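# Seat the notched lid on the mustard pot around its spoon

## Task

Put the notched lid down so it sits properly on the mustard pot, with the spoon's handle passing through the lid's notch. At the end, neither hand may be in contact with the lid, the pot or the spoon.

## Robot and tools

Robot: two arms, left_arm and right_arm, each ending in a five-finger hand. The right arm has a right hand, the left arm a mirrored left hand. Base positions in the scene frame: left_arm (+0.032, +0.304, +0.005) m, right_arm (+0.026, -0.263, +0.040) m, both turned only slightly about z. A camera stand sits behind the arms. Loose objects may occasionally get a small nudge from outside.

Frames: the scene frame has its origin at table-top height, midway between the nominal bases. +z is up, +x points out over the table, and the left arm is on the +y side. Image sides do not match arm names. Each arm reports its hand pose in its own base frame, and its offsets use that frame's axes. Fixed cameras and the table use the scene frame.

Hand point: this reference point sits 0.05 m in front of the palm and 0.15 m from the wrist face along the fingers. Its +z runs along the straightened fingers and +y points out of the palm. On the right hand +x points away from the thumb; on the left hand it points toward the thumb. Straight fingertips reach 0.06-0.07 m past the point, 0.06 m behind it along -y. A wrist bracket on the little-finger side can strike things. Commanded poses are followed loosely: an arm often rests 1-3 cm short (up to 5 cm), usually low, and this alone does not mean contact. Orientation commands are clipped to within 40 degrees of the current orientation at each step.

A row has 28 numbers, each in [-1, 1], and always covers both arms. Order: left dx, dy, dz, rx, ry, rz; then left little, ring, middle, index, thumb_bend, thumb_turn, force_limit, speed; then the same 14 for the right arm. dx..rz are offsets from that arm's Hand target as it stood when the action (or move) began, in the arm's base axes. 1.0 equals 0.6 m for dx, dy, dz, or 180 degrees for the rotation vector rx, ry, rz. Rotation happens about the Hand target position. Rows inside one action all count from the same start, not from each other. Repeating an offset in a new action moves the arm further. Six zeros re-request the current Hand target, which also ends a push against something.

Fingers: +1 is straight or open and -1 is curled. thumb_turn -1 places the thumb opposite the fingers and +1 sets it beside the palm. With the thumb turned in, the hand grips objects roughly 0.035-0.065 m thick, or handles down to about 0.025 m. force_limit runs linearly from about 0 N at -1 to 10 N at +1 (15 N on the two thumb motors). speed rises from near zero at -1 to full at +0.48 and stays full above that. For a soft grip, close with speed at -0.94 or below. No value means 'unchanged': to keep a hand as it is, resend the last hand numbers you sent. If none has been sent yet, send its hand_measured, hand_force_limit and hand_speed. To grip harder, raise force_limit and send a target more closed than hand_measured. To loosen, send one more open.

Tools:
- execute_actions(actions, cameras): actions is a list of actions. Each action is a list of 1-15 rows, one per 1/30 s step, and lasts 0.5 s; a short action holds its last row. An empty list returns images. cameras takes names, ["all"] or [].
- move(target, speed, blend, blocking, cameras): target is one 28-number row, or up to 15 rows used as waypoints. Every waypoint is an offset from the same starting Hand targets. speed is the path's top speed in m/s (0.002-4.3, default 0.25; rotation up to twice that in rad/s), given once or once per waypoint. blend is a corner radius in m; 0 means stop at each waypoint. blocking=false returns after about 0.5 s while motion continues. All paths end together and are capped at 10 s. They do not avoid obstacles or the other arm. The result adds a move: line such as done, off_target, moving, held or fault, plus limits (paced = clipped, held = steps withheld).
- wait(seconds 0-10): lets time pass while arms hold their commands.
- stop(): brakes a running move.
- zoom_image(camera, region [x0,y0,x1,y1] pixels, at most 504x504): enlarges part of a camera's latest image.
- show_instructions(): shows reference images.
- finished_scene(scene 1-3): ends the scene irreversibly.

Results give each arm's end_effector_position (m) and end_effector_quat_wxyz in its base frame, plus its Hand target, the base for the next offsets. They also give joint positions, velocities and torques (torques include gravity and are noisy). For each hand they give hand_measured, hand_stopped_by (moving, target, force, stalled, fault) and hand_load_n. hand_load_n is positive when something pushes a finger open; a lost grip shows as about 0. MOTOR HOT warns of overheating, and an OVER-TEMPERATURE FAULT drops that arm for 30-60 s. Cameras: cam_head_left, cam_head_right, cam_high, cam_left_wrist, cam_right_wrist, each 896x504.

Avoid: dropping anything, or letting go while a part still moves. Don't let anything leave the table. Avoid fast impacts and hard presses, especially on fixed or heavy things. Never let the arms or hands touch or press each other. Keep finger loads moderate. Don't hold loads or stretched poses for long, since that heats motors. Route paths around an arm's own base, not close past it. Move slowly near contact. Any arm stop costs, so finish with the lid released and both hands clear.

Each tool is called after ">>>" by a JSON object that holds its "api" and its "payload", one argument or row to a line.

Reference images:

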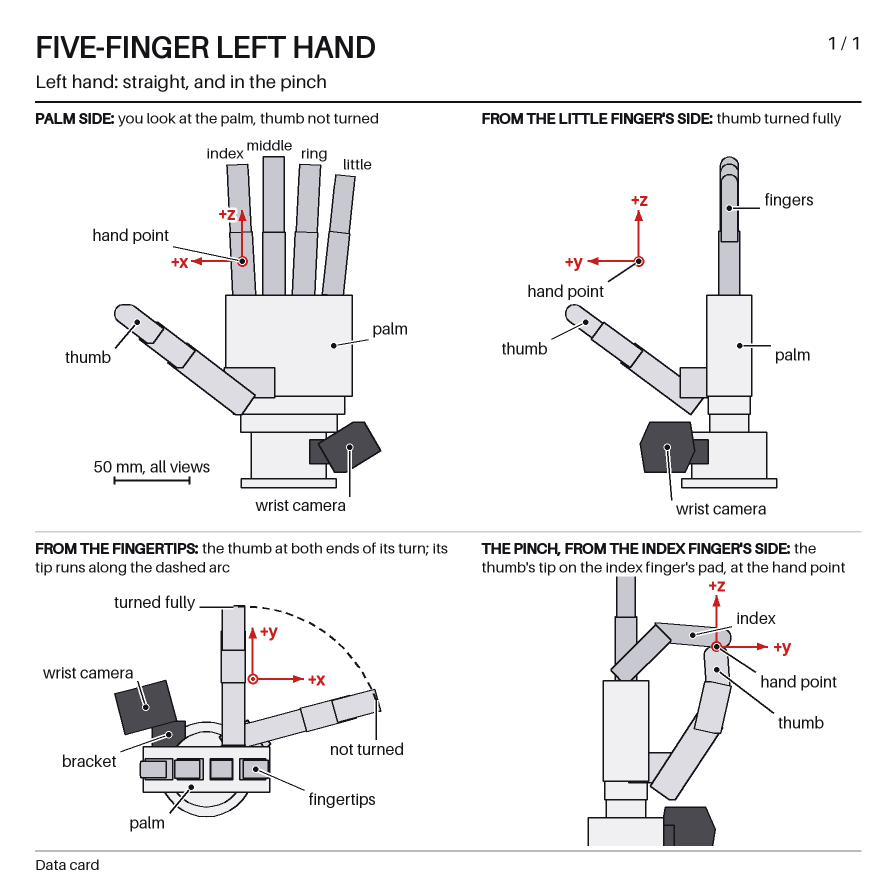

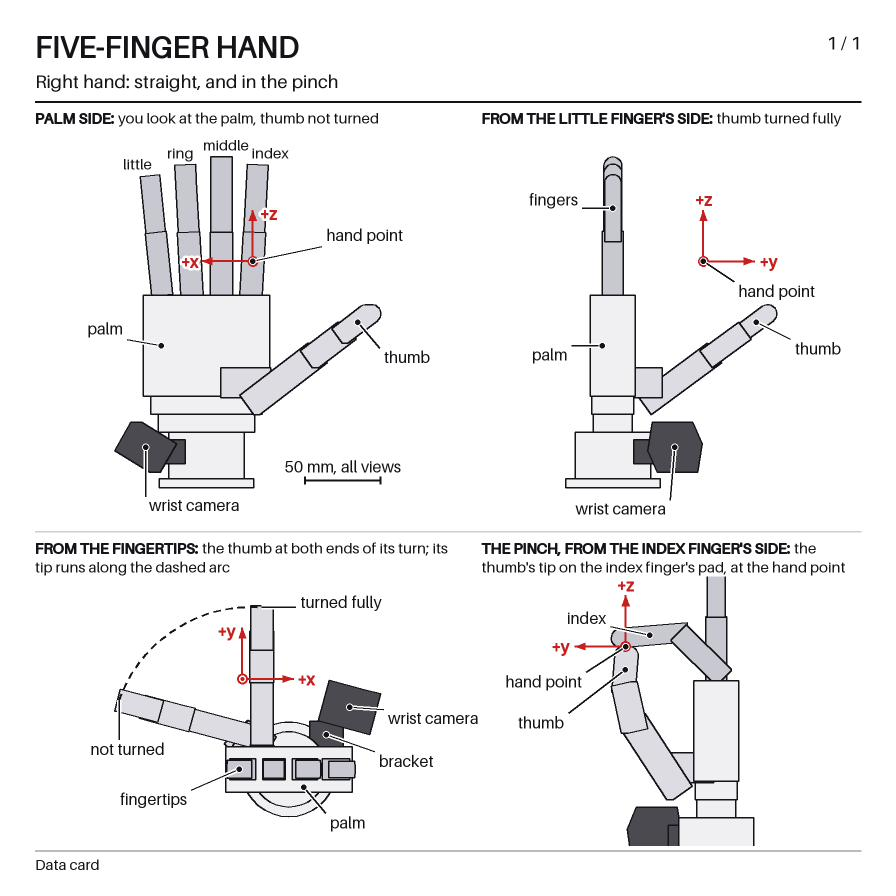

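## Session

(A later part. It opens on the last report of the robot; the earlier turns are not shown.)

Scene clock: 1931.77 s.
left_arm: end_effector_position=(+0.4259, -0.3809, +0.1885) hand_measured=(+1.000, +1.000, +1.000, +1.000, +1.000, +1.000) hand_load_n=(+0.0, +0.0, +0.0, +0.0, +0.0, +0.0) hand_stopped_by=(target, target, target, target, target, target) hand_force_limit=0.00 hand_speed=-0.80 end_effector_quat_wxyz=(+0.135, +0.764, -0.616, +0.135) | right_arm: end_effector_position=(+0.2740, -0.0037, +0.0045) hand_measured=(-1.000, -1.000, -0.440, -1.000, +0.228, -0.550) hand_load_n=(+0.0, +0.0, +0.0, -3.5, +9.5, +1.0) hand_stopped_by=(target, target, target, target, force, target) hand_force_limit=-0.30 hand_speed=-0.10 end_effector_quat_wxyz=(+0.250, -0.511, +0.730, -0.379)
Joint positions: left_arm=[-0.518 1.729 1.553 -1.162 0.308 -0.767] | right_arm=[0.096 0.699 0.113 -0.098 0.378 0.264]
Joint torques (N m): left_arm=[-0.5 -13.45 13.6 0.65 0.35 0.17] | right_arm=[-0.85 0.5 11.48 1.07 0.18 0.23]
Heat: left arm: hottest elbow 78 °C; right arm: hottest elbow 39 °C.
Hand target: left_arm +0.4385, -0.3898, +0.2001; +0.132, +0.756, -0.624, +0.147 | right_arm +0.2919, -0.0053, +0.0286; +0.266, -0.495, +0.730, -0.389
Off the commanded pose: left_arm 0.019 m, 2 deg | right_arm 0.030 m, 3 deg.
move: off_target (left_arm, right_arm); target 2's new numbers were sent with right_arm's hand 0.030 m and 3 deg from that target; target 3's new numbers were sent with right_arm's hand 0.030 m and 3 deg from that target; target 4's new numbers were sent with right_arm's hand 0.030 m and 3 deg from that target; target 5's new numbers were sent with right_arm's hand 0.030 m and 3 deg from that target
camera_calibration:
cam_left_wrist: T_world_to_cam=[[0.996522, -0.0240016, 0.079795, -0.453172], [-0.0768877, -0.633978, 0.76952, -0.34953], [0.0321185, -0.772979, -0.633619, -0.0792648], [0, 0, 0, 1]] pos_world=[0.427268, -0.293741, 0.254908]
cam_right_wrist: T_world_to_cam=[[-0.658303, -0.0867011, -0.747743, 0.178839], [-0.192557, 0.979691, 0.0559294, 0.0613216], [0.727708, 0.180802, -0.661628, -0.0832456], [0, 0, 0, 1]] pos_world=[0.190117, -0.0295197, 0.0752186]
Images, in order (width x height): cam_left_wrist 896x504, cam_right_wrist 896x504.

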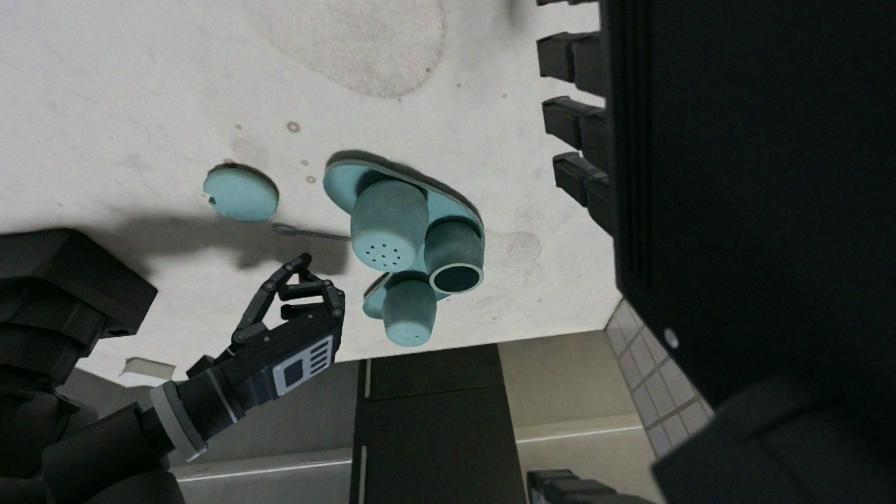

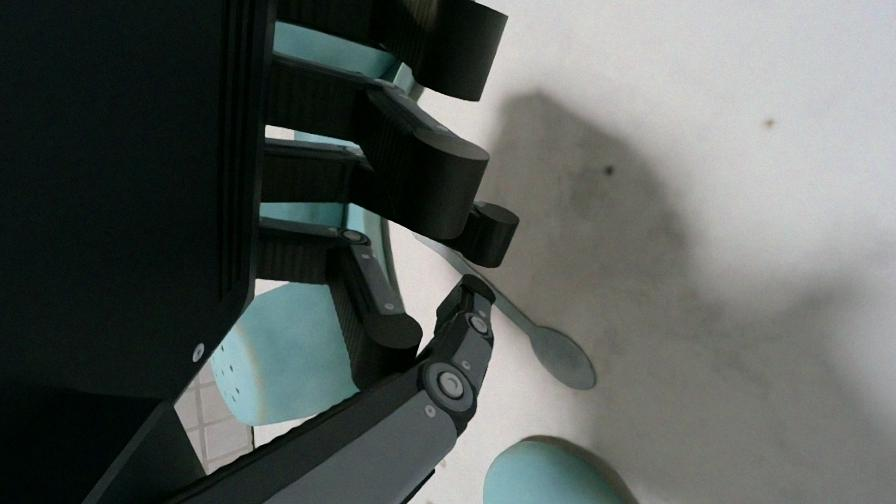

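>>> {"api": "move", "payload": {
  "target": [
    [0,0,0,0,0,0,1,1,1,1,1,1,0,-0.8,0,0,0,0,0,0,-1,-1,-0.41,-1,0.27,-0.55,-0.5,-0.3],
    [0,0,0,0,0,0,1,1,1,1,1,1,0,-0.8,0,0,0.002,0,0,0,-1,-1,-0.41,-1,0.27,-1,-0.6,-0.8]
  ],
  "speed": 0.1,
  "cameras": ["cam_right_wrist","cam_left_wrist"]
}}

>>> {"api": "zoom_image", "payload": {
  "camera": "cam_right_wrist",
  "region": [380, 180, 620, 380]
}}

>>> {"api": "zoom_image", "payload": {
  "camera": "cam_left_wrist",
  "region": [220, 240, 400, 375]
}}

Scene clock: 1979.07 s.
left_arm: end_effector_position=(+0.4259, -0.3809, +0.1885) hand_measured=(+1.000, +1.000, +1.000, +1.000, +1.000, +1.000) hand_load_n=(+0.0, +0.0, +0.0, +0.0, +0.0, +0.0) hand_stopped_by=(target, target, target, target, target, target) hand_force_limit=0.00 hand_speed=-0.80 end_effector_quat_wxyz=(+0.135, +0.764, -0.616, +0.135) | right_arm: end_effector_position=(+0.2730, -0.0038, +0.0043) hand_measured=(-1.000, -1.000, -0.410, -1.000, +0.272, -0.574) hand_load_n=(+0.0, +0.0, +0.0, -1.5, +4.5, +3.5) hand_stopped_by=(target, target, target, target, force, force) hand_force_limit=-0.60 hand_speed=-0.80 end_effector_quat_wxyz=(+0.248, -0.512, +0.730, -0.379)
Joint positions: left_arm=[-0.518 1.729 1.553 -1.162 0.308 -0.767] | right_arm=[0.096 0.695 0.113 -0.106 0.378 0.264]
Joint torques (N m): left_arm=[-0.5 -13.45 13.6 0.65 0.35 0.17] | right_arm=[-0.79 0.5 11.86 1.09 0.22 0.17]
Heat: left arm: hottest elbow 78 °C; right arm: hottest elbow 44 °C.
Hand target: left_arm +0.4385, -0.3898, +0.2001; +0.132, +0.756, -0.624, +0.147 | right_arm +0.2919, -0.0053, +0.0299; +0.266, -0.495, +0.730, -0.389
Off the commanded pose: left_arm 0.019 m, 2 deg | right_arm 0.032 m, 3 deg.
move: off_target (left_arm, right_arm); target 2's new numbers were sent with right_arm's hand 0.032 m and 3 deg from that target
camera_calibration:
cam_left_wrist: T_world_to_cam=[[0.996522, -0.0240016, 0.079795, -0.453172], [-0.0768877, -0.633978, 0.76952, -0.34953], [0.0321185, -0.772979, -0.633619, -0.0792648], [0, 0, 0, 1]] pos_world=[0.427268, -0.293741, 0.254908]
cam_right_wrist: T_world_to_cam=[[-0.660591, -0.0869044, -0.745699, 0.178579], [-0.192367, 0.97971, 0.056236, 0.061207], [0.725682, 0.180597, -0.663906, -0.0820957], [0, 0, 0, 1]] pos_world=[0.189317, -0.0296196, 0.0752205]
Images, in order (width x height): cam_left_wrist 896x504, cam_right_wrist 896x504.

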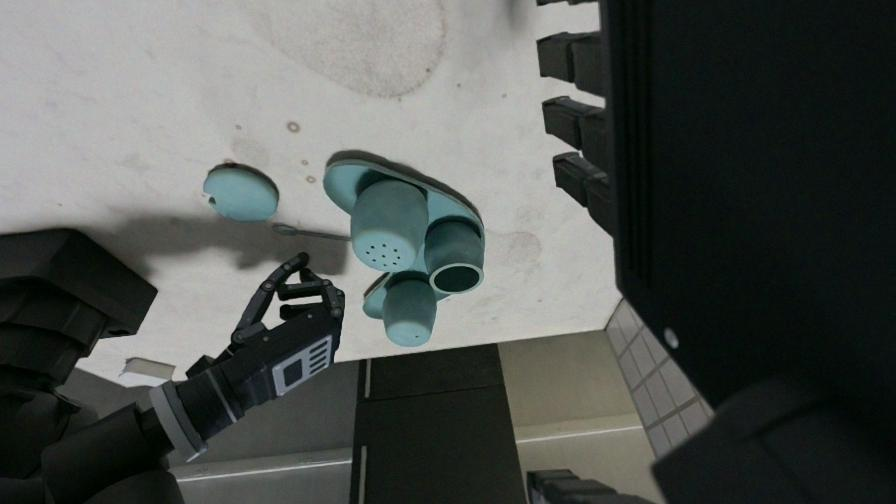

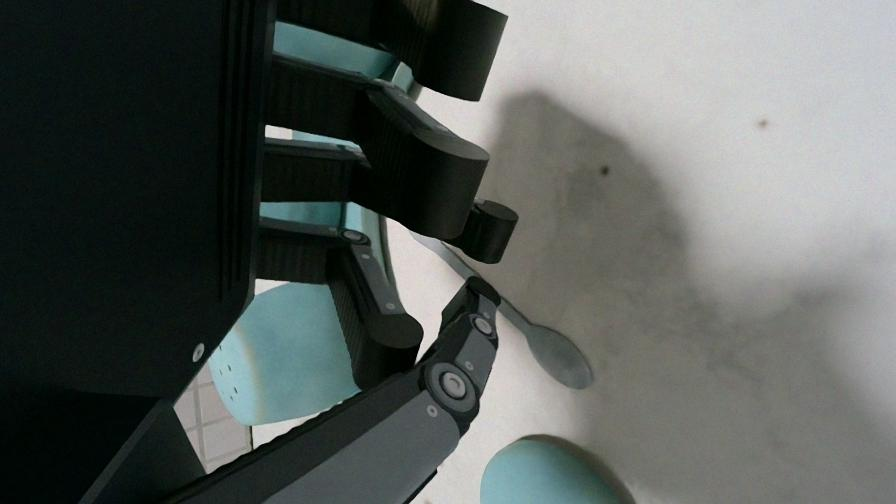

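Scaled by 2.100 from the camera's 896x504 image, which has a finer 1280x720 frame.

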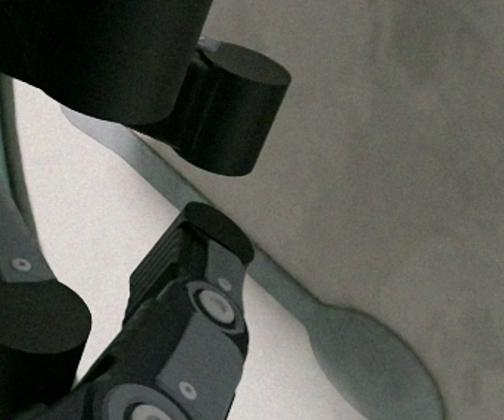

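Scaled by 2.800 from the camera's 896x504 image, which has a finer 1280x720 frame.

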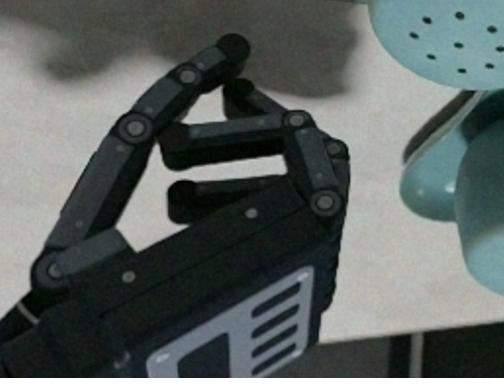

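>>> {"api": "move", "payload": {
  "target": [
    [0,0,0,0,0,0,1,1,1,1,1,1,0,-0.8,0,0,0,0,0,0,-1,-1,-0.41,-1,0.5,-0.3,-0.5,-0.3],
    [0,0,0,0,0,0,1,1,1,1,1,1,0,-0.8,0,0,0.002,0,0,0,-1,-1,-0.44,1,0.5,-0.3,-0.5,-0.1],
    [0,0,0,0,0,0,1,1,1,1,1,1,0,-0.8,0,0,0,0,0,0,-1,-1,-0.44,1,0.19,-0.5,-0.5,-0.3],
    [0,0,0,0,0,0,1,1,1,1,1,1,0,-0.8,0,0,0.002,0,0,0,-1,-1,-0.44,1,0.19,-1,-0.6,-0.8]
  ],
  "speed": 0.1,
  "cameras": ["cam_right_wrist","cam_left_wrist"]
}}

>>> {"api": "zoom_image", "payload": {
  "camera": "cam_right_wrist",
  "region": [380, 180, 620, 380]
}}

>>> {"api": "zoom_image", "payload": {
  "camera": "cam_left_wrist",
  "region": [220, 240, 400, 375]
}}

Scene clock: 1994.13 s.
left_arm: end_effector_position=(+0.4259, -0.3809, +0.1885) hand_measured=(+1.000, +1.000, +1.000, +1.000, +1.000, +1.000) hand_load_n=(+0.0, +0.0, +0.0, +0.0, +0.0, +0.0) hand_stopped_by=(target, target, target, target, target, target) hand_force_limit=0.00 hand_speed=-0.80 end_effector_quat_wxyz=(+0.135, +0.764, -0.616, +0.135) | right_arm: end_effector_position=(+0.2742, -0.0037, +0.0068) hand_measured=(-1.000, -1.000, -0.440, +1.000, +0.190, -0.822) hand_load_n=(+0.0, +0.0, +0.0, +0.0, +1.0, +5.0) hand_stopped_by=(target, target, target, target, target, force) hand_force_limit=-0.60 hand_speed=-0.80 end_effector_quat_wxyz=(+0.250, -0.511, +0.730, -0.379)
Joint positions: left_arm=[-0.518 1.729 1.553 -1.162 0.308 -0.767] | right_arm=[0.096 0.69 0.118 -0.113 0.378 0.264]
Joint torques (N m): left_arm=[-0.5 -13.45 13.59 0.65 0.35 0.17] | right_arm=[-0.85 0.21 11.69 1.13 0.17 0.16]
Heat: left arm: hottest elbow 79 °C; right arm: hottest elbow 45 °C.
Hand target: left_arm +0.4385, -0.3898, +0.2001; +0.132, +0.756, -0.624, +0.147 | right_arm +0.2920, -0.0052, +0.0313; +0.266, -0.495, +0.730, -0.389
Off the commanded pose: left_arm 0.019 m, 2 deg | right_arm 0.030 m, 3 deg.
move: off_target (left_arm, right_arm); target 2's new numbers were sent with right_arm's hand 0.030 m and 3 deg from that target; target 3's new numbers were sent with right_arm's hand 0.029 m and 3 deg from that target; target 4's new numbers were sent with right_arm's hand 0.030 m and 3 deg from that target
camera_calibration:
cam_left_wrist: T_world_to_cam=[[0.996522, -0.0240016, 0.079795, -0.453172], [-0.0768877, -0.633978, 0.76952, -0.34953], [0.0321185, -0.772979, -0.633619, -0.0792648], [0, 0, 0, 1]] pos_world=[0.427268, -0.293741, 0.254908]
cam_right_wrist: T_world_to_cam=[[-0.658591, -0.0863314, -0.747533, 0.180741], [-0.192296, 0.979722, 0.0562699, 0.0611562], [0.727517, 0.180806, -0.661837, -0.0818165], [0, 0, 0, 1]] pos_world=[0.190317, -0.0295195, 0.077519]
Images, in order (width x height): cam_left_wrist 896x504, cam_right_wrist 896x504.

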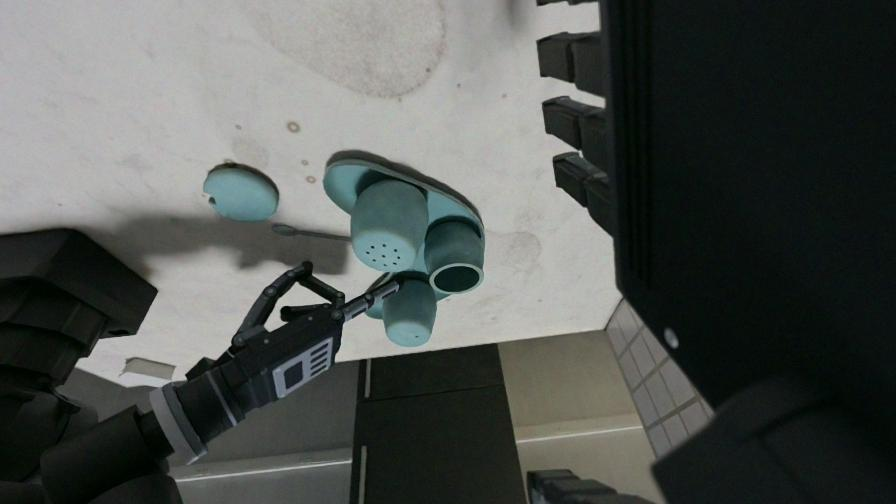

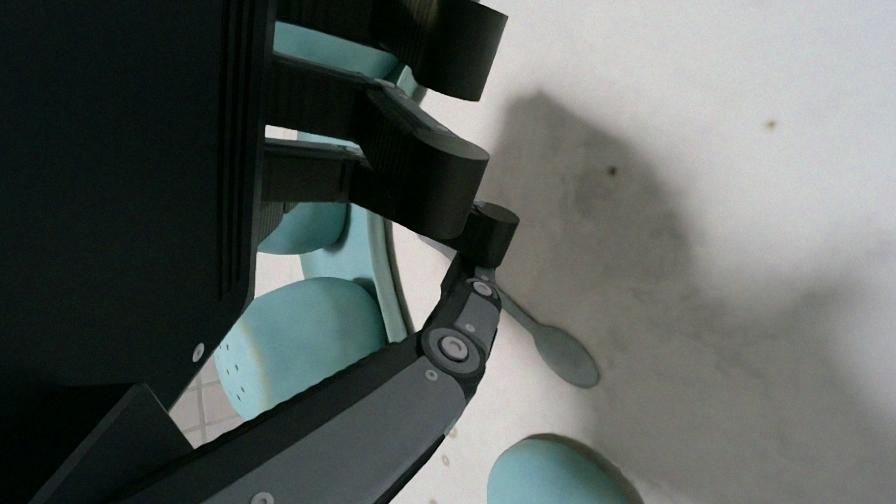

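Scaled by 2.100 from the camera's 896x504 image, which has a finer 1280x720 frame.

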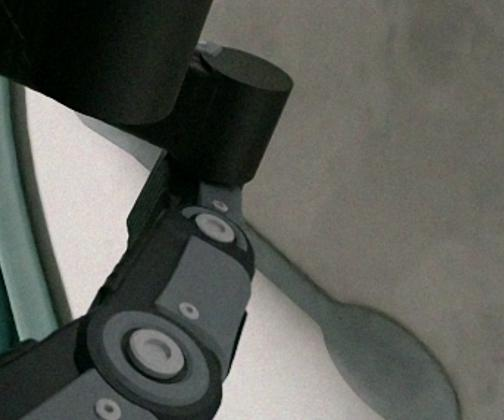

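Scaled by 2.800 from the camera's 896x504 image, which has a finer 1280x720 frame.

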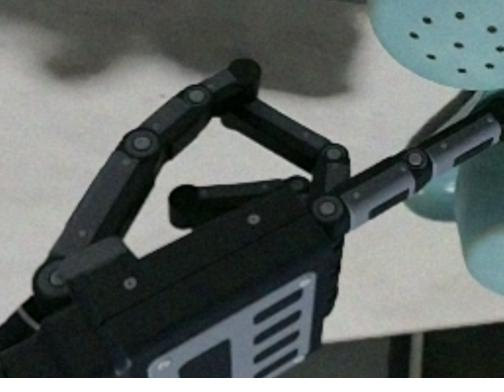

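>>> {"api": "move", "payload": {
  "target": [
    [0,0,0,0,0,0,1,1,1,1,1,1,0,-0.8,0,0,0,0,0,0,-1,-1,-0.40,1,0.19,-0.5,-0.5,-0.3],
    [0,0,0,0,0,0,1,1,1,1,1,1,0,-0.8,0,0,0.002,0,0,0,-1,-1,-0.40,1,0.12,-0.6,-0.5,-0.1]
  ],
  "speed": 0.1,
  "cameras": ["cam_right_wrist","cam_left_wrist"]
}}

>>> {"api": "zoom_image", "payload": {
  "camera": "cam_right_wrist",
  "region": [380, 180, 620, 380]
}}

>>> {"api": "zoom_image", "payload": {
  "camera": "cam_left_wrist",
  "region": [220, 240, 400, 375]
}}

Scene clock: 2005.67 s.
left_arm: end_effector_position=(+0.4259, -0.3809, +0.1885) hand_measured=(+1.000, +1.000, +1.000, +1.000, +1.000, +1.000) hand_load_n=(+0.0, +0.0, +0.0, +0.5, +0.0, +0.0) hand_stopped_by=(target, target, target, target, target, target) hand_force_limit=0.00 hand_speed=-0.80 end_effector_quat_wxyz=(+0.135, +0.764, -0.616, +0.135) | right_arm: end_effector_position=(+0.2734, -0.0038, +0.0067) hand_measured=(-1.000, -1.000, -0.400, +1.000, +0.120, -0.600) hand_load_n=(+0.0, +0.0, +0.0, +0.0, +0.0, +0.0) hand_stopped_by=(target, target, target, target, target, target) hand_force_limit=-0.50 hand_speed=-0.10 end_effector_quat_wxyz=(+0.249, -0.512, +0.730, -0.379)
Joint positions: left_arm=[-0.518 1.729 1.553 -1.162 0.308 -0.767] | right_arm=[0.096 0.686 0.118 -0.119 0.378 0.264]
Joint torques (N m): left_arm=[-0.5 -13.39 13.59 0.65 0.35 0.17] | right_arm=[-1.32 0.73 11.78 1.36 0.21 0.19]
Heat: left arm: hottest elbow 79 °C; right arm: hottest elbow 45 °C.
Hand target: left_arm +0.4385, -0.3898, +0.2001; +0.132, +0.756, -0.624, +0.147 | right_arm +0.2920, -0.0052, +0.0325; +0.266, -0.495, +0.730, -0.389
Off the commanded pose: left_arm 0.019 m, 2 deg | right_arm 0.032 m, 3 deg.
move: off_target (left_arm, right_arm); target 2's new numbers were sent with right_arm's hand 0.032 m and 3 deg from that target
camera_calibration:
cam_left_wrist: T_world_to_cam=[[0.996522, -0.0240016, 0.079795, -0.453172], [-0.0768877, -0.633978, 0.76952, -0.34953], [0.0321185, -0.772979, -0.633619, -0.0792648], [0, 0, 0, 1]] pos_world=[0.427268, -0.293741, 0.254908]
cam_right_wrist: T_world_to_cam=[[-0.660286, -0.0865378, -0.746012, 0.180619], [-0.192156, 0.979741, 0.0564245, 0.0609972], [0.726016, 0.180607, -0.663538, -0.0809024], [0, 0, 0, 1]] pos_world=[0.189718, -0.0295195, 0.0776204]
Images, in order (width x height): cam_left_wrist 896x504, cam_right_wrist 896x504.

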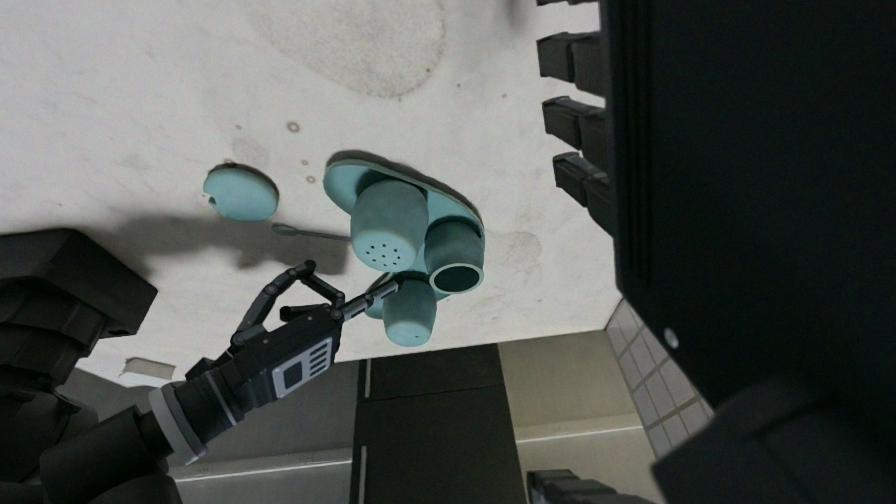

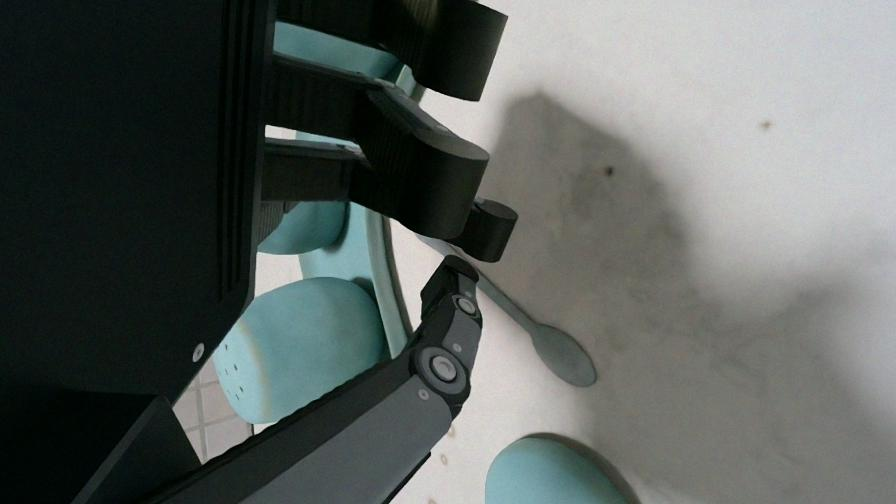

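Scaled by 2.100 from the camera's 896x504 image, which has a finer 1280x720 frame.

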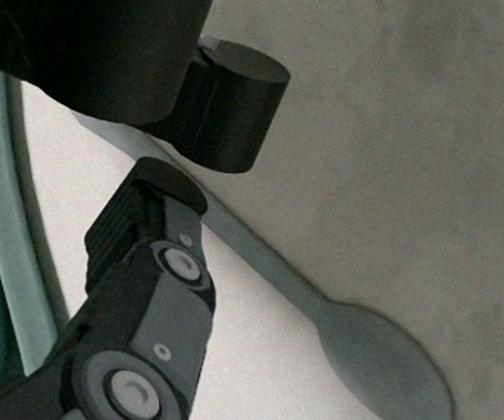

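Scaled by 2.800 from the camera's 896x504 image, which has a finer 1280x720 frame.

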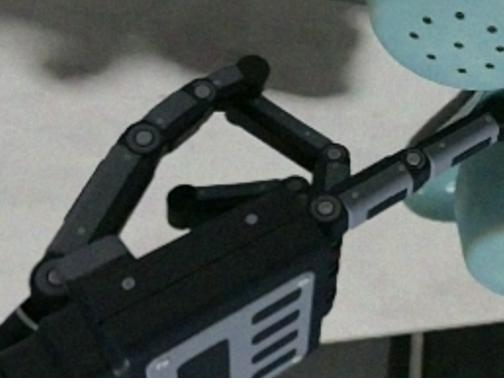

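>>> {"api": "move", "payload": {
  "target": [
    [0,0,0,0,0,0,1,1,1,1,1,1,0,-0.8,-0.0217,0.0363,-0.03,0,0,0.03,-1,-1,-0.44,1,0.19,-0.45,-0.5,-0.3],
    [0,0,0,0,0,0,1,1,1,1,1,1,0,-0.8,-0.0217,0.0363,-0.081,0,0,0.03,-1,-1,-0.44,1,0.19,-0.45,-0.5,-0.3]
  ],
  "speed": 0.08,
  "cameras": ["cam_right_wrist","cam_left_wrist"]
}}

>>> {"api": "zoom_image", "payload": {
  "camera": "cam_right_wrist",
  "region": [380, 180, 620, 380]
}}

>>> {"api": "zoom_image", "payload": {
  "camera": "cam_left_wrist",
  "region": [240, 190, 400, 310]
}}

Scene clock: 2029.43 s.
left_arm: end_effector_position=(+0.4259, -0.3809, +0.1885) hand_measured=(+1.000, +1.000, +1.000, +1.000, +1.000, +1.000) hand_load_n=(+0.0, +0.5, +0.0, +0.0, +0.0, +0.0) hand_stopped_by=(target, target, target, target, target, target) hand_force_limit=0.00 hand_speed=-0.80 end_effector_quat_wxyz=(+0.135, +0.764, -0.616, +0.135) | right_arm: end_effector_position=(+0.2830, +0.0135, -0.0105) hand_measured=(-1.000, -1.000, -0.440, +1.000, +0.190, -0.450) hand_load_n=(+0.0, +0.0, +0.0, +0.0, +0.0, +0.0) hand_stopped_by=(target, target, target, target, target, target) hand_force_limit=-0.50 hand_speed=-0.30 end_effector_quat_wxyz=(+0.285, -0.520, +0.711, -0.378)
Joint positions: left_arm=[-0.518 1.729 1.553 -1.162 0.308 -0.767] | right_arm=[0.139 0.839 0.063 0.146 0.358 0.264]
Joint torques (N m): left_arm=[-0.5 -13.39 13.59 0.66 0.35 0.17] | right_arm=[1.14 0.56 5.79 2.03 0.19 0.05]
Heat: left arm: hottest elbow 79 °C; right arm: hottest elbow 45 °C.
Hand target: left_arm +0.4385, -0.3898, +0.2001; +0.132, +0.756, -0.624, +0.147 | right_arm +0.2790, +0.0165, -0.0162; +0.284, -0.528, +0.706, -0.376
Off the commanded pose: left_arm 0.019 m, 2 deg | right_arm 0.008 m, 1 deg.
move: off_target (left_arm)
camera_calibration:
cam_left_wrist: T_world_to_cam=[[0.996522, -0.0240016, 0.079795, -0.453172], [-0.0768877, -0.633978, 0.76952, -0.34953], [0.0321185, -0.772979, -0.633619, -0.0792648], [0, 0, 0, 1]] pos_world=[0.427268, -0.293741, 0.254908]
cam_right_wrist: T_world_to_cam=[[-0.612089, -0.10982, -0.783127, 0.161923], [-0.253034, 0.965444, 0.0623839, 0.0644952], [0.749214, 0.236342, -0.618725, -0.109245], [0, 0, 0, 1]] pos_world=[0.197279, -0.0186649, 0.0551901]
Images, in order (width x height): cam_left_wrist 896x504, cam_right_wrist 896x504.

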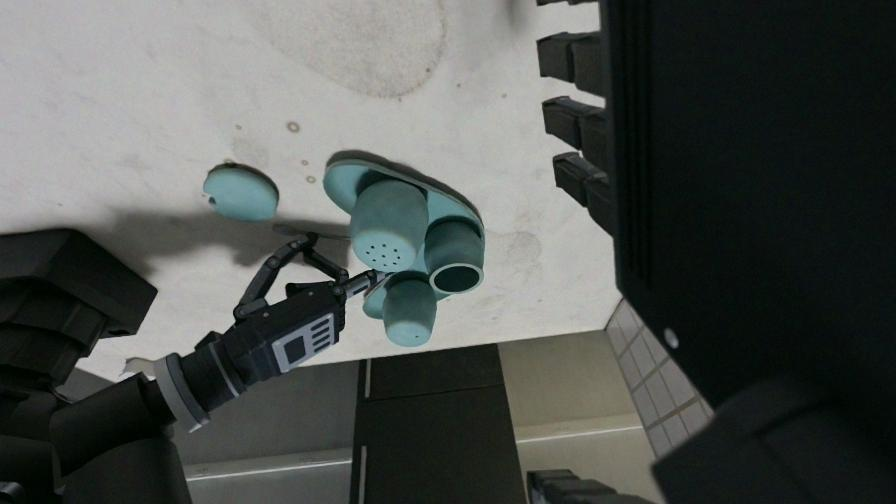

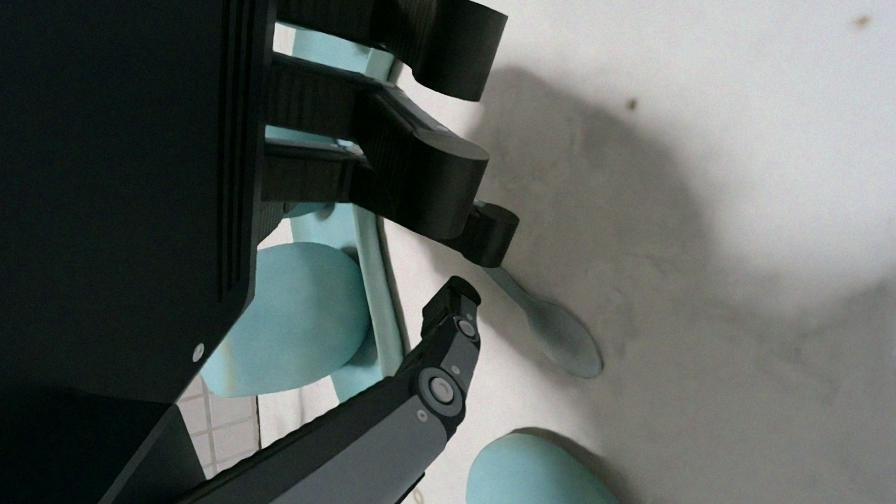

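Scaled by 2.100 from the camera's 896x504 image, which has a finer 1280x720 frame.

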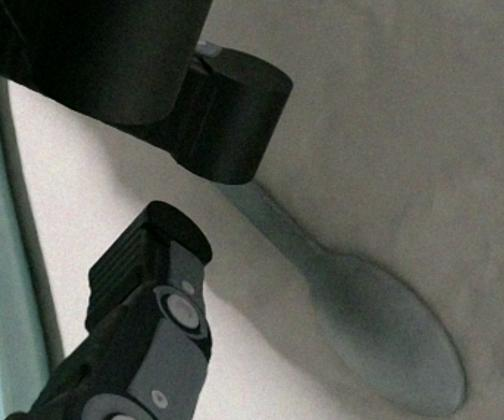

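Scaled by 3.150 from the camera's 896x504 image, which has a finer 1280x720 frame.

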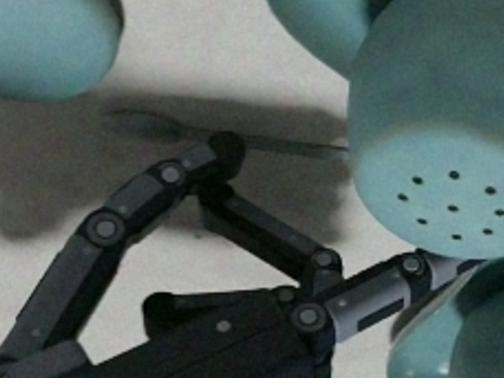

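>>> {"api": "move", "payload": {
  "target": [
    [0,0,0,0,0,0,1,1,1,1,1,1,0,-0.8,0.003,0.013,0.006,0,0,0,-1,-1,-0.44,1,0.19,-0.3,-0.5,-0.3],
    [0,0,0,0,0,0,1,1,1,1,1,1,0,-0.8,0.003,0.013,-0.012,0,0,0,-1,-1,-0.44,1,0.19,-0.3,-0.5,-0.3]
  ],
  "speed": 0.06,
  "cameras": ["cam_right_wrist"]
}}

>>> {"api": "zoom_image", "payload": {
  "camera": "cam_right_wrist",
  "region": [380, 180, 620, 380]
}}

Scene clock: 2049.93 s.
left_arm: end_effector_position=(+0.4259, -0.3809, +0.1885) hand_measured=(+1.000, +1.000, +1.000, +1.000, +1.000, +1.000) hand_load_n=(+0.0, +0.0, +0.0, +0.0, +0.0, +0.0) hand_stopped_by=(target, target, target, target, target, target) hand_force_limit=0.00 hand_speed=-0.80 end_effector_quat_wxyz=(+0.135, +0.764, -0.616, +0.135) | right_arm: end_effector_position=(+0.2862, +0.0211, -0.0170) hand_measured=(-1.000, -1.000, -0.440, +1.000, +0.190, -0.300) hand_load_n=(+0.0, +0.0, +0.0, +0.0, +0.0, +0.0) hand_stopped_by=(target, target, target, target, target, target) hand_force_limit=-0.50 hand_speed=-0.30 end_effector_quat_wxyz=(+0.284, -0.524, +0.707, -0.380)
Joint positions: left_arm=[-0.518 1.729 1.553 -1.162 0.308 -0.767] | right_arm=[0.187 0.922 0.063 0.221 0.394 0.28]
Joint torques (N m): left_arm=[-0.5 -13.39 13.59 0.65 0.35 0.17] | right_arm=[1.61 1.03 5.24 1.87 0.3 0.19]
Heat: left arm: hottest elbow 79 °C; right arm: hottest elbow 43 °C.
Hand target: left_arm +0.4385, -0.3898, +0.2001; +0.132, +0.756, -0.624, +0.147 | right_arm +0.2808, +0.0244, -0.0233; +0.284, -0.528, +0.706, -0.376
Off the commanded pose: left_arm 0.019 m, 2 deg | right_arm 0.009 m, 1 deg.
move: off_target (left_arm)
camera_calibration:
cam_right_wrist: T_world_to_cam=[[-0.611356, -0.122751, -0.781778, 0.159609], [-0.261759, 0.963655, 0.0533894, 0.0606769], [0.746811, 0.237277, -0.621268, -0.116782], [0, 0, 0, 1]] pos_world=[0.200675, -0.0111697, 0.0489863]
Images, in order (width x height): cam_right_wrist 896x504.

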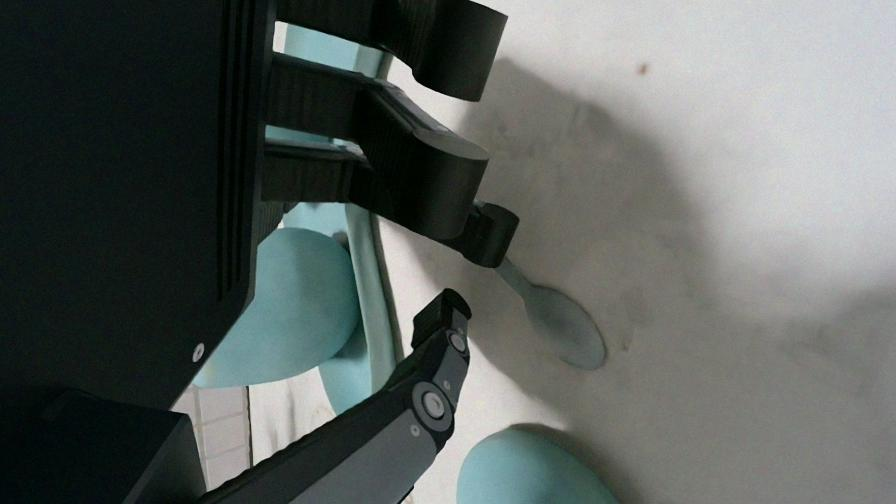

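Scaled by 2.100 from the camera's 896x504 image, which has a finer 1280x720 frame.

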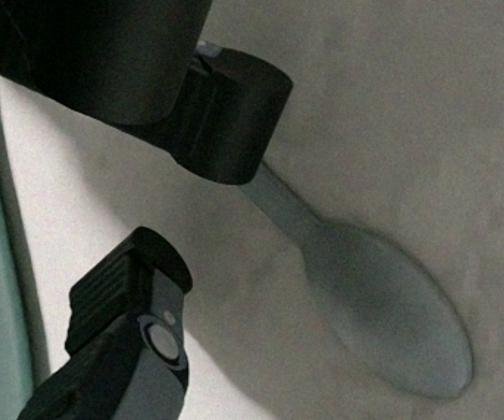

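>>> {"api": "move", "payload": {
  "target": [
    [0,0,0,0,0,0,1,1,1,1,1,1,0,-0.8,0,0.002,-0.013,0,0,0,-1,-1,-0.44,1,0.19,-0.3,-0.5,-0.3],
    [0,0,0,0,0,0,1,1,1,1,1,1,0,-0.8,0,0.002,-0.014,0,0,0,-1,-1,-0.44,1,0.19,-0.6,-0.5,-0.8]
  ],
  "speed": 0.06,
  "cameras": ["cam_right_wrist"]
}}

>>> {"api": "zoom_image", "payload": {
  "camera": "cam_right_wrist",
  "region": [380, 180, 620, 380]
}}

Scene clock: 2059.47 s.
left_arm: end_effector_position=(+0.4259, -0.3809, +0.1885) hand_measured=(+1.000, +1.000, +1.000, +1.000, +1.000, +1.000) hand_load_n=(+0.0, +0.0, +0.0, +0.0, +0.0, +0.0) hand_stopped_by=(target, target, target, target, target, target) hand_force_limit=0.00 hand_speed=-0.80 end_effector_quat_wxyz=(+0.135, +0.764, -0.616, +0.135) | right_arm: end_effector_position=(+0.2908, +0.0244, -0.0210) hand_measured=(-1.000, -1.000, -0.440, +1.000, +0.190, -0.600) hand_load_n=(+0.0, +0.0, +0.0, +0.0, -0.5, +1.0) hand_stopped_by=(target, target, target, target, target, target) hand_force_limit=-0.50 hand_speed=-0.80 end_effector_quat_wxyz=(+0.295, -0.517, +0.707, -0.382)
Joint positions: left_arm=[-0.518 1.729 1.553 -1.162 0.308 -0.767] | right_arm=[0.196 0.996 0.053 0.324 0.4 0.297]
Joint torques (N m): left_arm=[-0.5 -13.45 13.59 0.65 0.35 0.17] | right_arm=[0.97 0.62 4.77 1.65 0.35 0.11]
Heat: left arm: hottest elbow 79 °C; right arm: hottest elbow 42 °C.
Hand target: left_arm +0.4385, -0.3898, +0.2001; +0.132, +0.756, -0.624, +0.147 | right_arm +0.2807, +0.0255, -0.0318; +0.284, -0.528, +0.706, -0.376
Off the commanded pose: left_arm 0.019 m, 2 deg | right_arm 0.015 m, 2 deg.
move: off_target (left_arm, right_arm); target 2's new numbers were sent with right_arm's hand 0.013 m and 1 deg from that target
camera_calibration:
cam_right_wrist: T_world_to_cam=[[-0.594039, -0.109394, -0.796963, 0.154006], [-0.259037, 0.963954, 0.0607653, 0.0582392], [0.761589, 0.24254, -0.600964, -0.127499], [0, 0, 0, 1]] pos_world=[0.203673, -0.00836914, 0.0425759]
Images, in order (width x height): cam_right_wrist 896x504.

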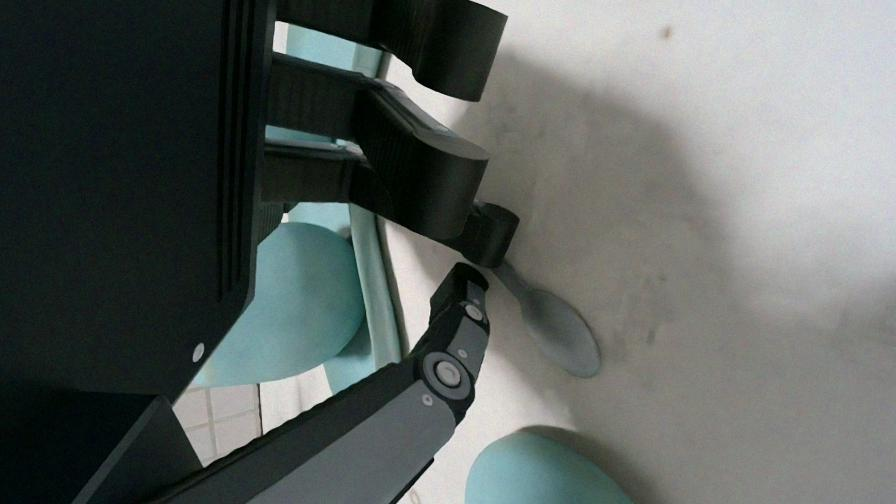

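Scaled by 2.100 from the camera's 896x504 image, which has a finer 1280x720 frame.

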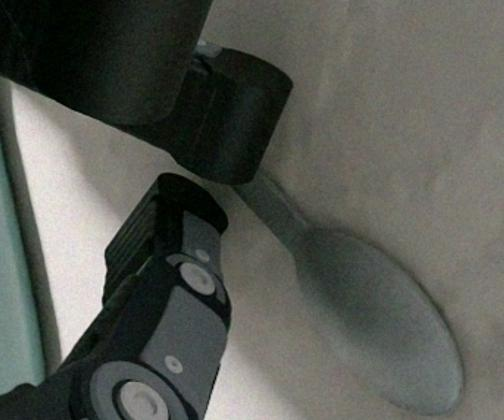

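>>> {"api": "move", "payload": {
  "target": [
    [0,0,0,0,0,0,1,1,1,1,1,1,0,-0.8,0,0.0,0,0,0,0,-1,-1,-0.44,1,0.19,-1,-0.4,-0.9]
  ],
  "speed": 0.06,
  "cameras": ["cam_right_wrist","cam_left_wrist"]
}}

>>> {"api": "zoom_image", "payload": {
  "camera": "cam_right_wrist",
  "region": [380, 180, 620, 380]
}}

Scene clock: 2066.50 s.
left_arm: end_effector_position=(+0.4259, -0.3809, +0.1885) hand_measured=(+1.000, +1.000, +1.000, +1.000, +1.000, +1.000) hand_load_n=(+0.0, +0.0, +0.0, +0.0, +0.0, +0.0) hand_stopped_by=(target, target, target, target, target, target) hand_force_limit=0.00 hand_speed=-0.80 end_effector_quat_wxyz=(+0.135, +0.764, -0.616, +0.135) | right_arm: end_effector_position=(+0.2908, +0.0246, -0.0210) hand_measured=(-1.000, -1.000, -0.440, +1.000, +0.190, -0.820) hand_load_n=(+0.0, +0.0, +0.0, +0.0, +0.0, +5.0) hand_stopped_by=(target, target, target, target, target, force) hand_force_limit=-0.40 hand_speed=-0.90 end_effector_quat_wxyz=(+0.295, -0.517, +0.707, -0.382)
Joint positions: left_arm=[-0.518 1.729 1.553 -1.162 0.308 -0.767] | right_arm=[0.197 0.996 0.053 0.324 0.4 0.298]
Joint torques (N m): left_arm=[-0.5 -13.45 13.59 0.65 0.35 0.17] | right_arm=[0.67 1.2 4.86 1.78 0.31 0.07]
Heat: left arm: hottest elbow 79 °C; right arm: hottest elbow 41 °C.
Hand target: left_arm +0.4385, -0.3898, +0.2001; +0.132, +0.756, -0.624, +0.147 | right_arm +0.2807, +0.0255, -0.0318; +0.284, -0.528, +0.706, -0.376
Off the commanded pose: left_arm 0.019 m, 2 deg | right_arm 0.015 m, 2 deg.
move: off_target (left_arm, right_arm)
camera_calibration:
cam_left_wrist: T_world_to_cam=[[0.996522, -0.0240016, 0.079795, -0.453172], [-0.0768877, -0.633978, 0.76952, -0.34953], [0.0321185, -0.772979, -0.633619, -0.0792648], [0, 0, 0, 1]] pos_world=[0.427268, -0.293741, 0.254908]
cam_right_wrist: T_world_to_cam=[[-0.593871, -0.108807, -0.797169, 0.153996], [-0.259269, 0.963839, 0.0615925, 0.0581542], [0.761641, 0.243259, -0.600606, -0.127542], [0, 0, 0, 1]] pos_world=[0.203673, -0.00826946, 0.0425761]
Images, in order (width x height): cam_left_wrist 896x504, cam_right_wrist 896x504.

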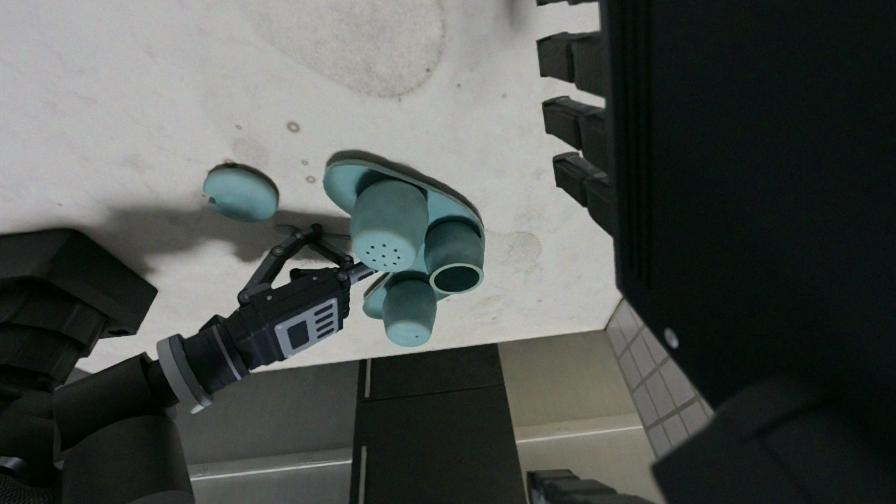

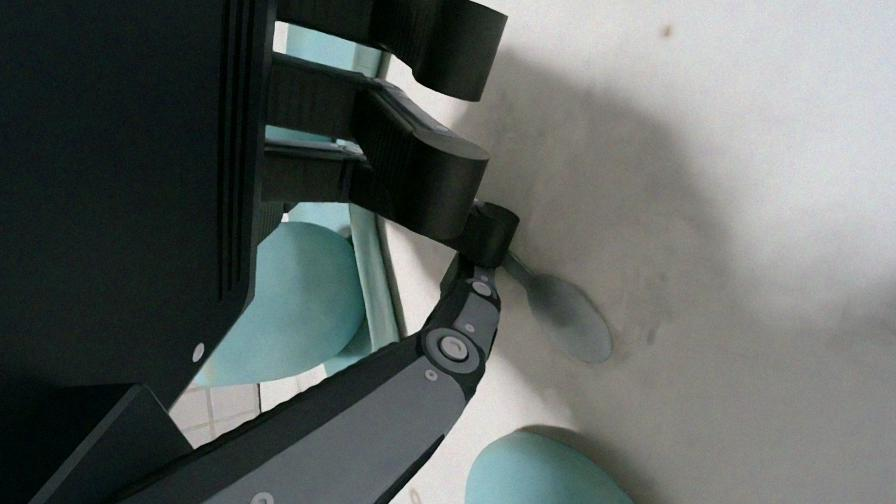

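Scaled by 2.100 from the camera's 896x504 image, which has a finer 1280x720 frame.

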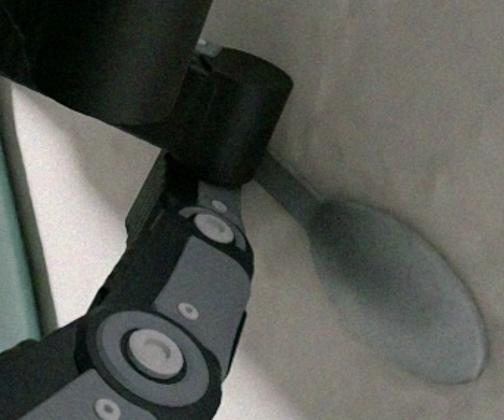

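>>> {"api": "move", "payload": {
  "target": [
    [0,0,0,0,0,0,1,1,1,1,1,1,0,-0.8,0,0,0.004,0,0,0,-1,-1,-0.44,1,0.19,-0.35,-0.5,-0.3],
    [0,0,0,0,0,0,1,1,1,1,1,1,0,-0.8,-0.003,-0.013,0.017,0,0,0,-1,-1,-0.42,1,0.19,-0.35,-0.5,-0.3],
    [0,0,0,0,0,0,1,1,1,1,1,1,0,-0.8,-0.003,-0.013,0.007,0,0,0,-1,-1,-0.42,1,0.19,-0.35,-0.5,-0.3]
  ],
  "speed": 0.06,
  "cameras": ["cam_right_wrist"]
}}

>>> {"api": "zoom_image", "payload": {
  "camera": "cam_right_wrist",
  "region": [380, 180, 620, 380]
}}

Scene clock: 2089.40 s.
left_arm: end_effector_position=(+0.4259, -0.3809, +0.1885) hand_measured=(+1.000, +1.000, +1.000, +1.000, +1.000, +1.000) hand_load_n=(+0.0, +0.0, +0.0, +0.0, +0.0, +0.0) hand_stopped_by=(target, target, target, target, target, target) hand_force_limit=0.00 hand_speed=-0.80 end_effector_quat_wxyz=(+0.135, +0.764, -0.616, +0.135) | right_arm: end_effector_position=(+0.2838, +0.0230, -0.0212) hand_measured=(-1.000, -1.000, -0.420, +1.000, +0.190, -0.350) hand_load_n=(+0.0, +0.0, -0.5, +0.0, +0.0, +0.0) hand_stopped_by=(target, target, target, target, target, target) hand_force_limit=-0.50 hand_speed=-0.30 end_effector_quat_wxyz=(+0.291, -0.528, +0.704, -0.375)
Joint positions: left_arm=[-0.518 1.729 1.553 -1.162 0.308 -0.767] | right_arm=[0.177 0.939 0.047 0.264 0.367 0.271]
Joint torques (N m): left_arm=[-0.5 -13.45 13.6 0.65 0.35 0.17] | right_arm=[-0.62 1.44 5.53 2.03 0.13 0.05]
Heat: left arm: hottest elbow 79 °C; right arm: hottest elbow 40 °C.
Hand target: left_arm +0.4385, -0.3898, +0.2001; +0.132, +0.756, -0.624, +0.147 | right_arm +0.2788, +0.0177, -0.0277; +0.284, -0.528, +0.706, -0.376
Off the commanded pose: left_arm 0.019 m, 2 deg | right_arm 0.010 m, 1 deg.
move: off_target (left_arm)
camera_calibration:
cam_right_wrist: T_world_to_cam=[[-0.605817, -0.125354, -0.785667, 0.153494], [-0.27898, 0.958279, 0.0622233, 0.0636583], [0.745088, 0.256881, -0.615513, -0.117863], [0, 0, 0, 1]] pos_world=[0.198567, -0.0114845, 0.0440876]
Images, in order (width x height): cam_right_wrist 896x504.

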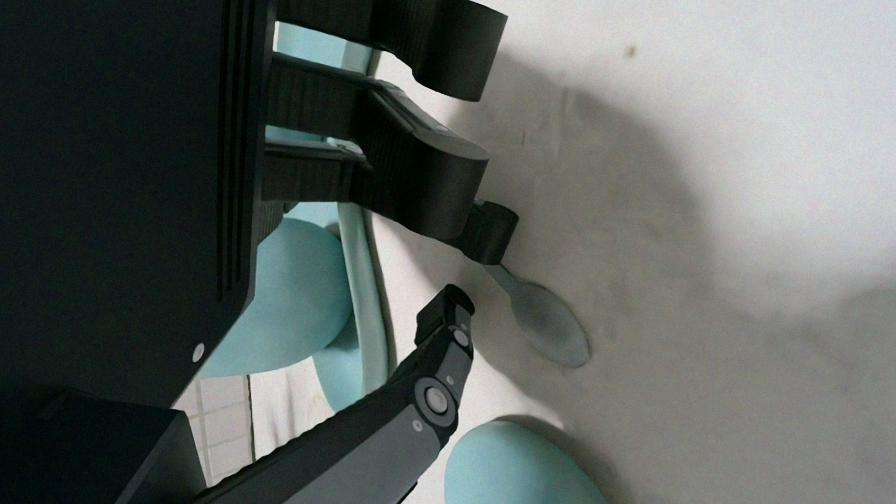

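Scaled by 2.100 from the camera's 896x504 image, which has a finer 1280x720 frame.

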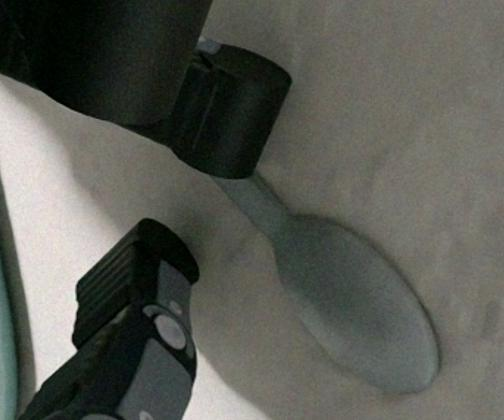

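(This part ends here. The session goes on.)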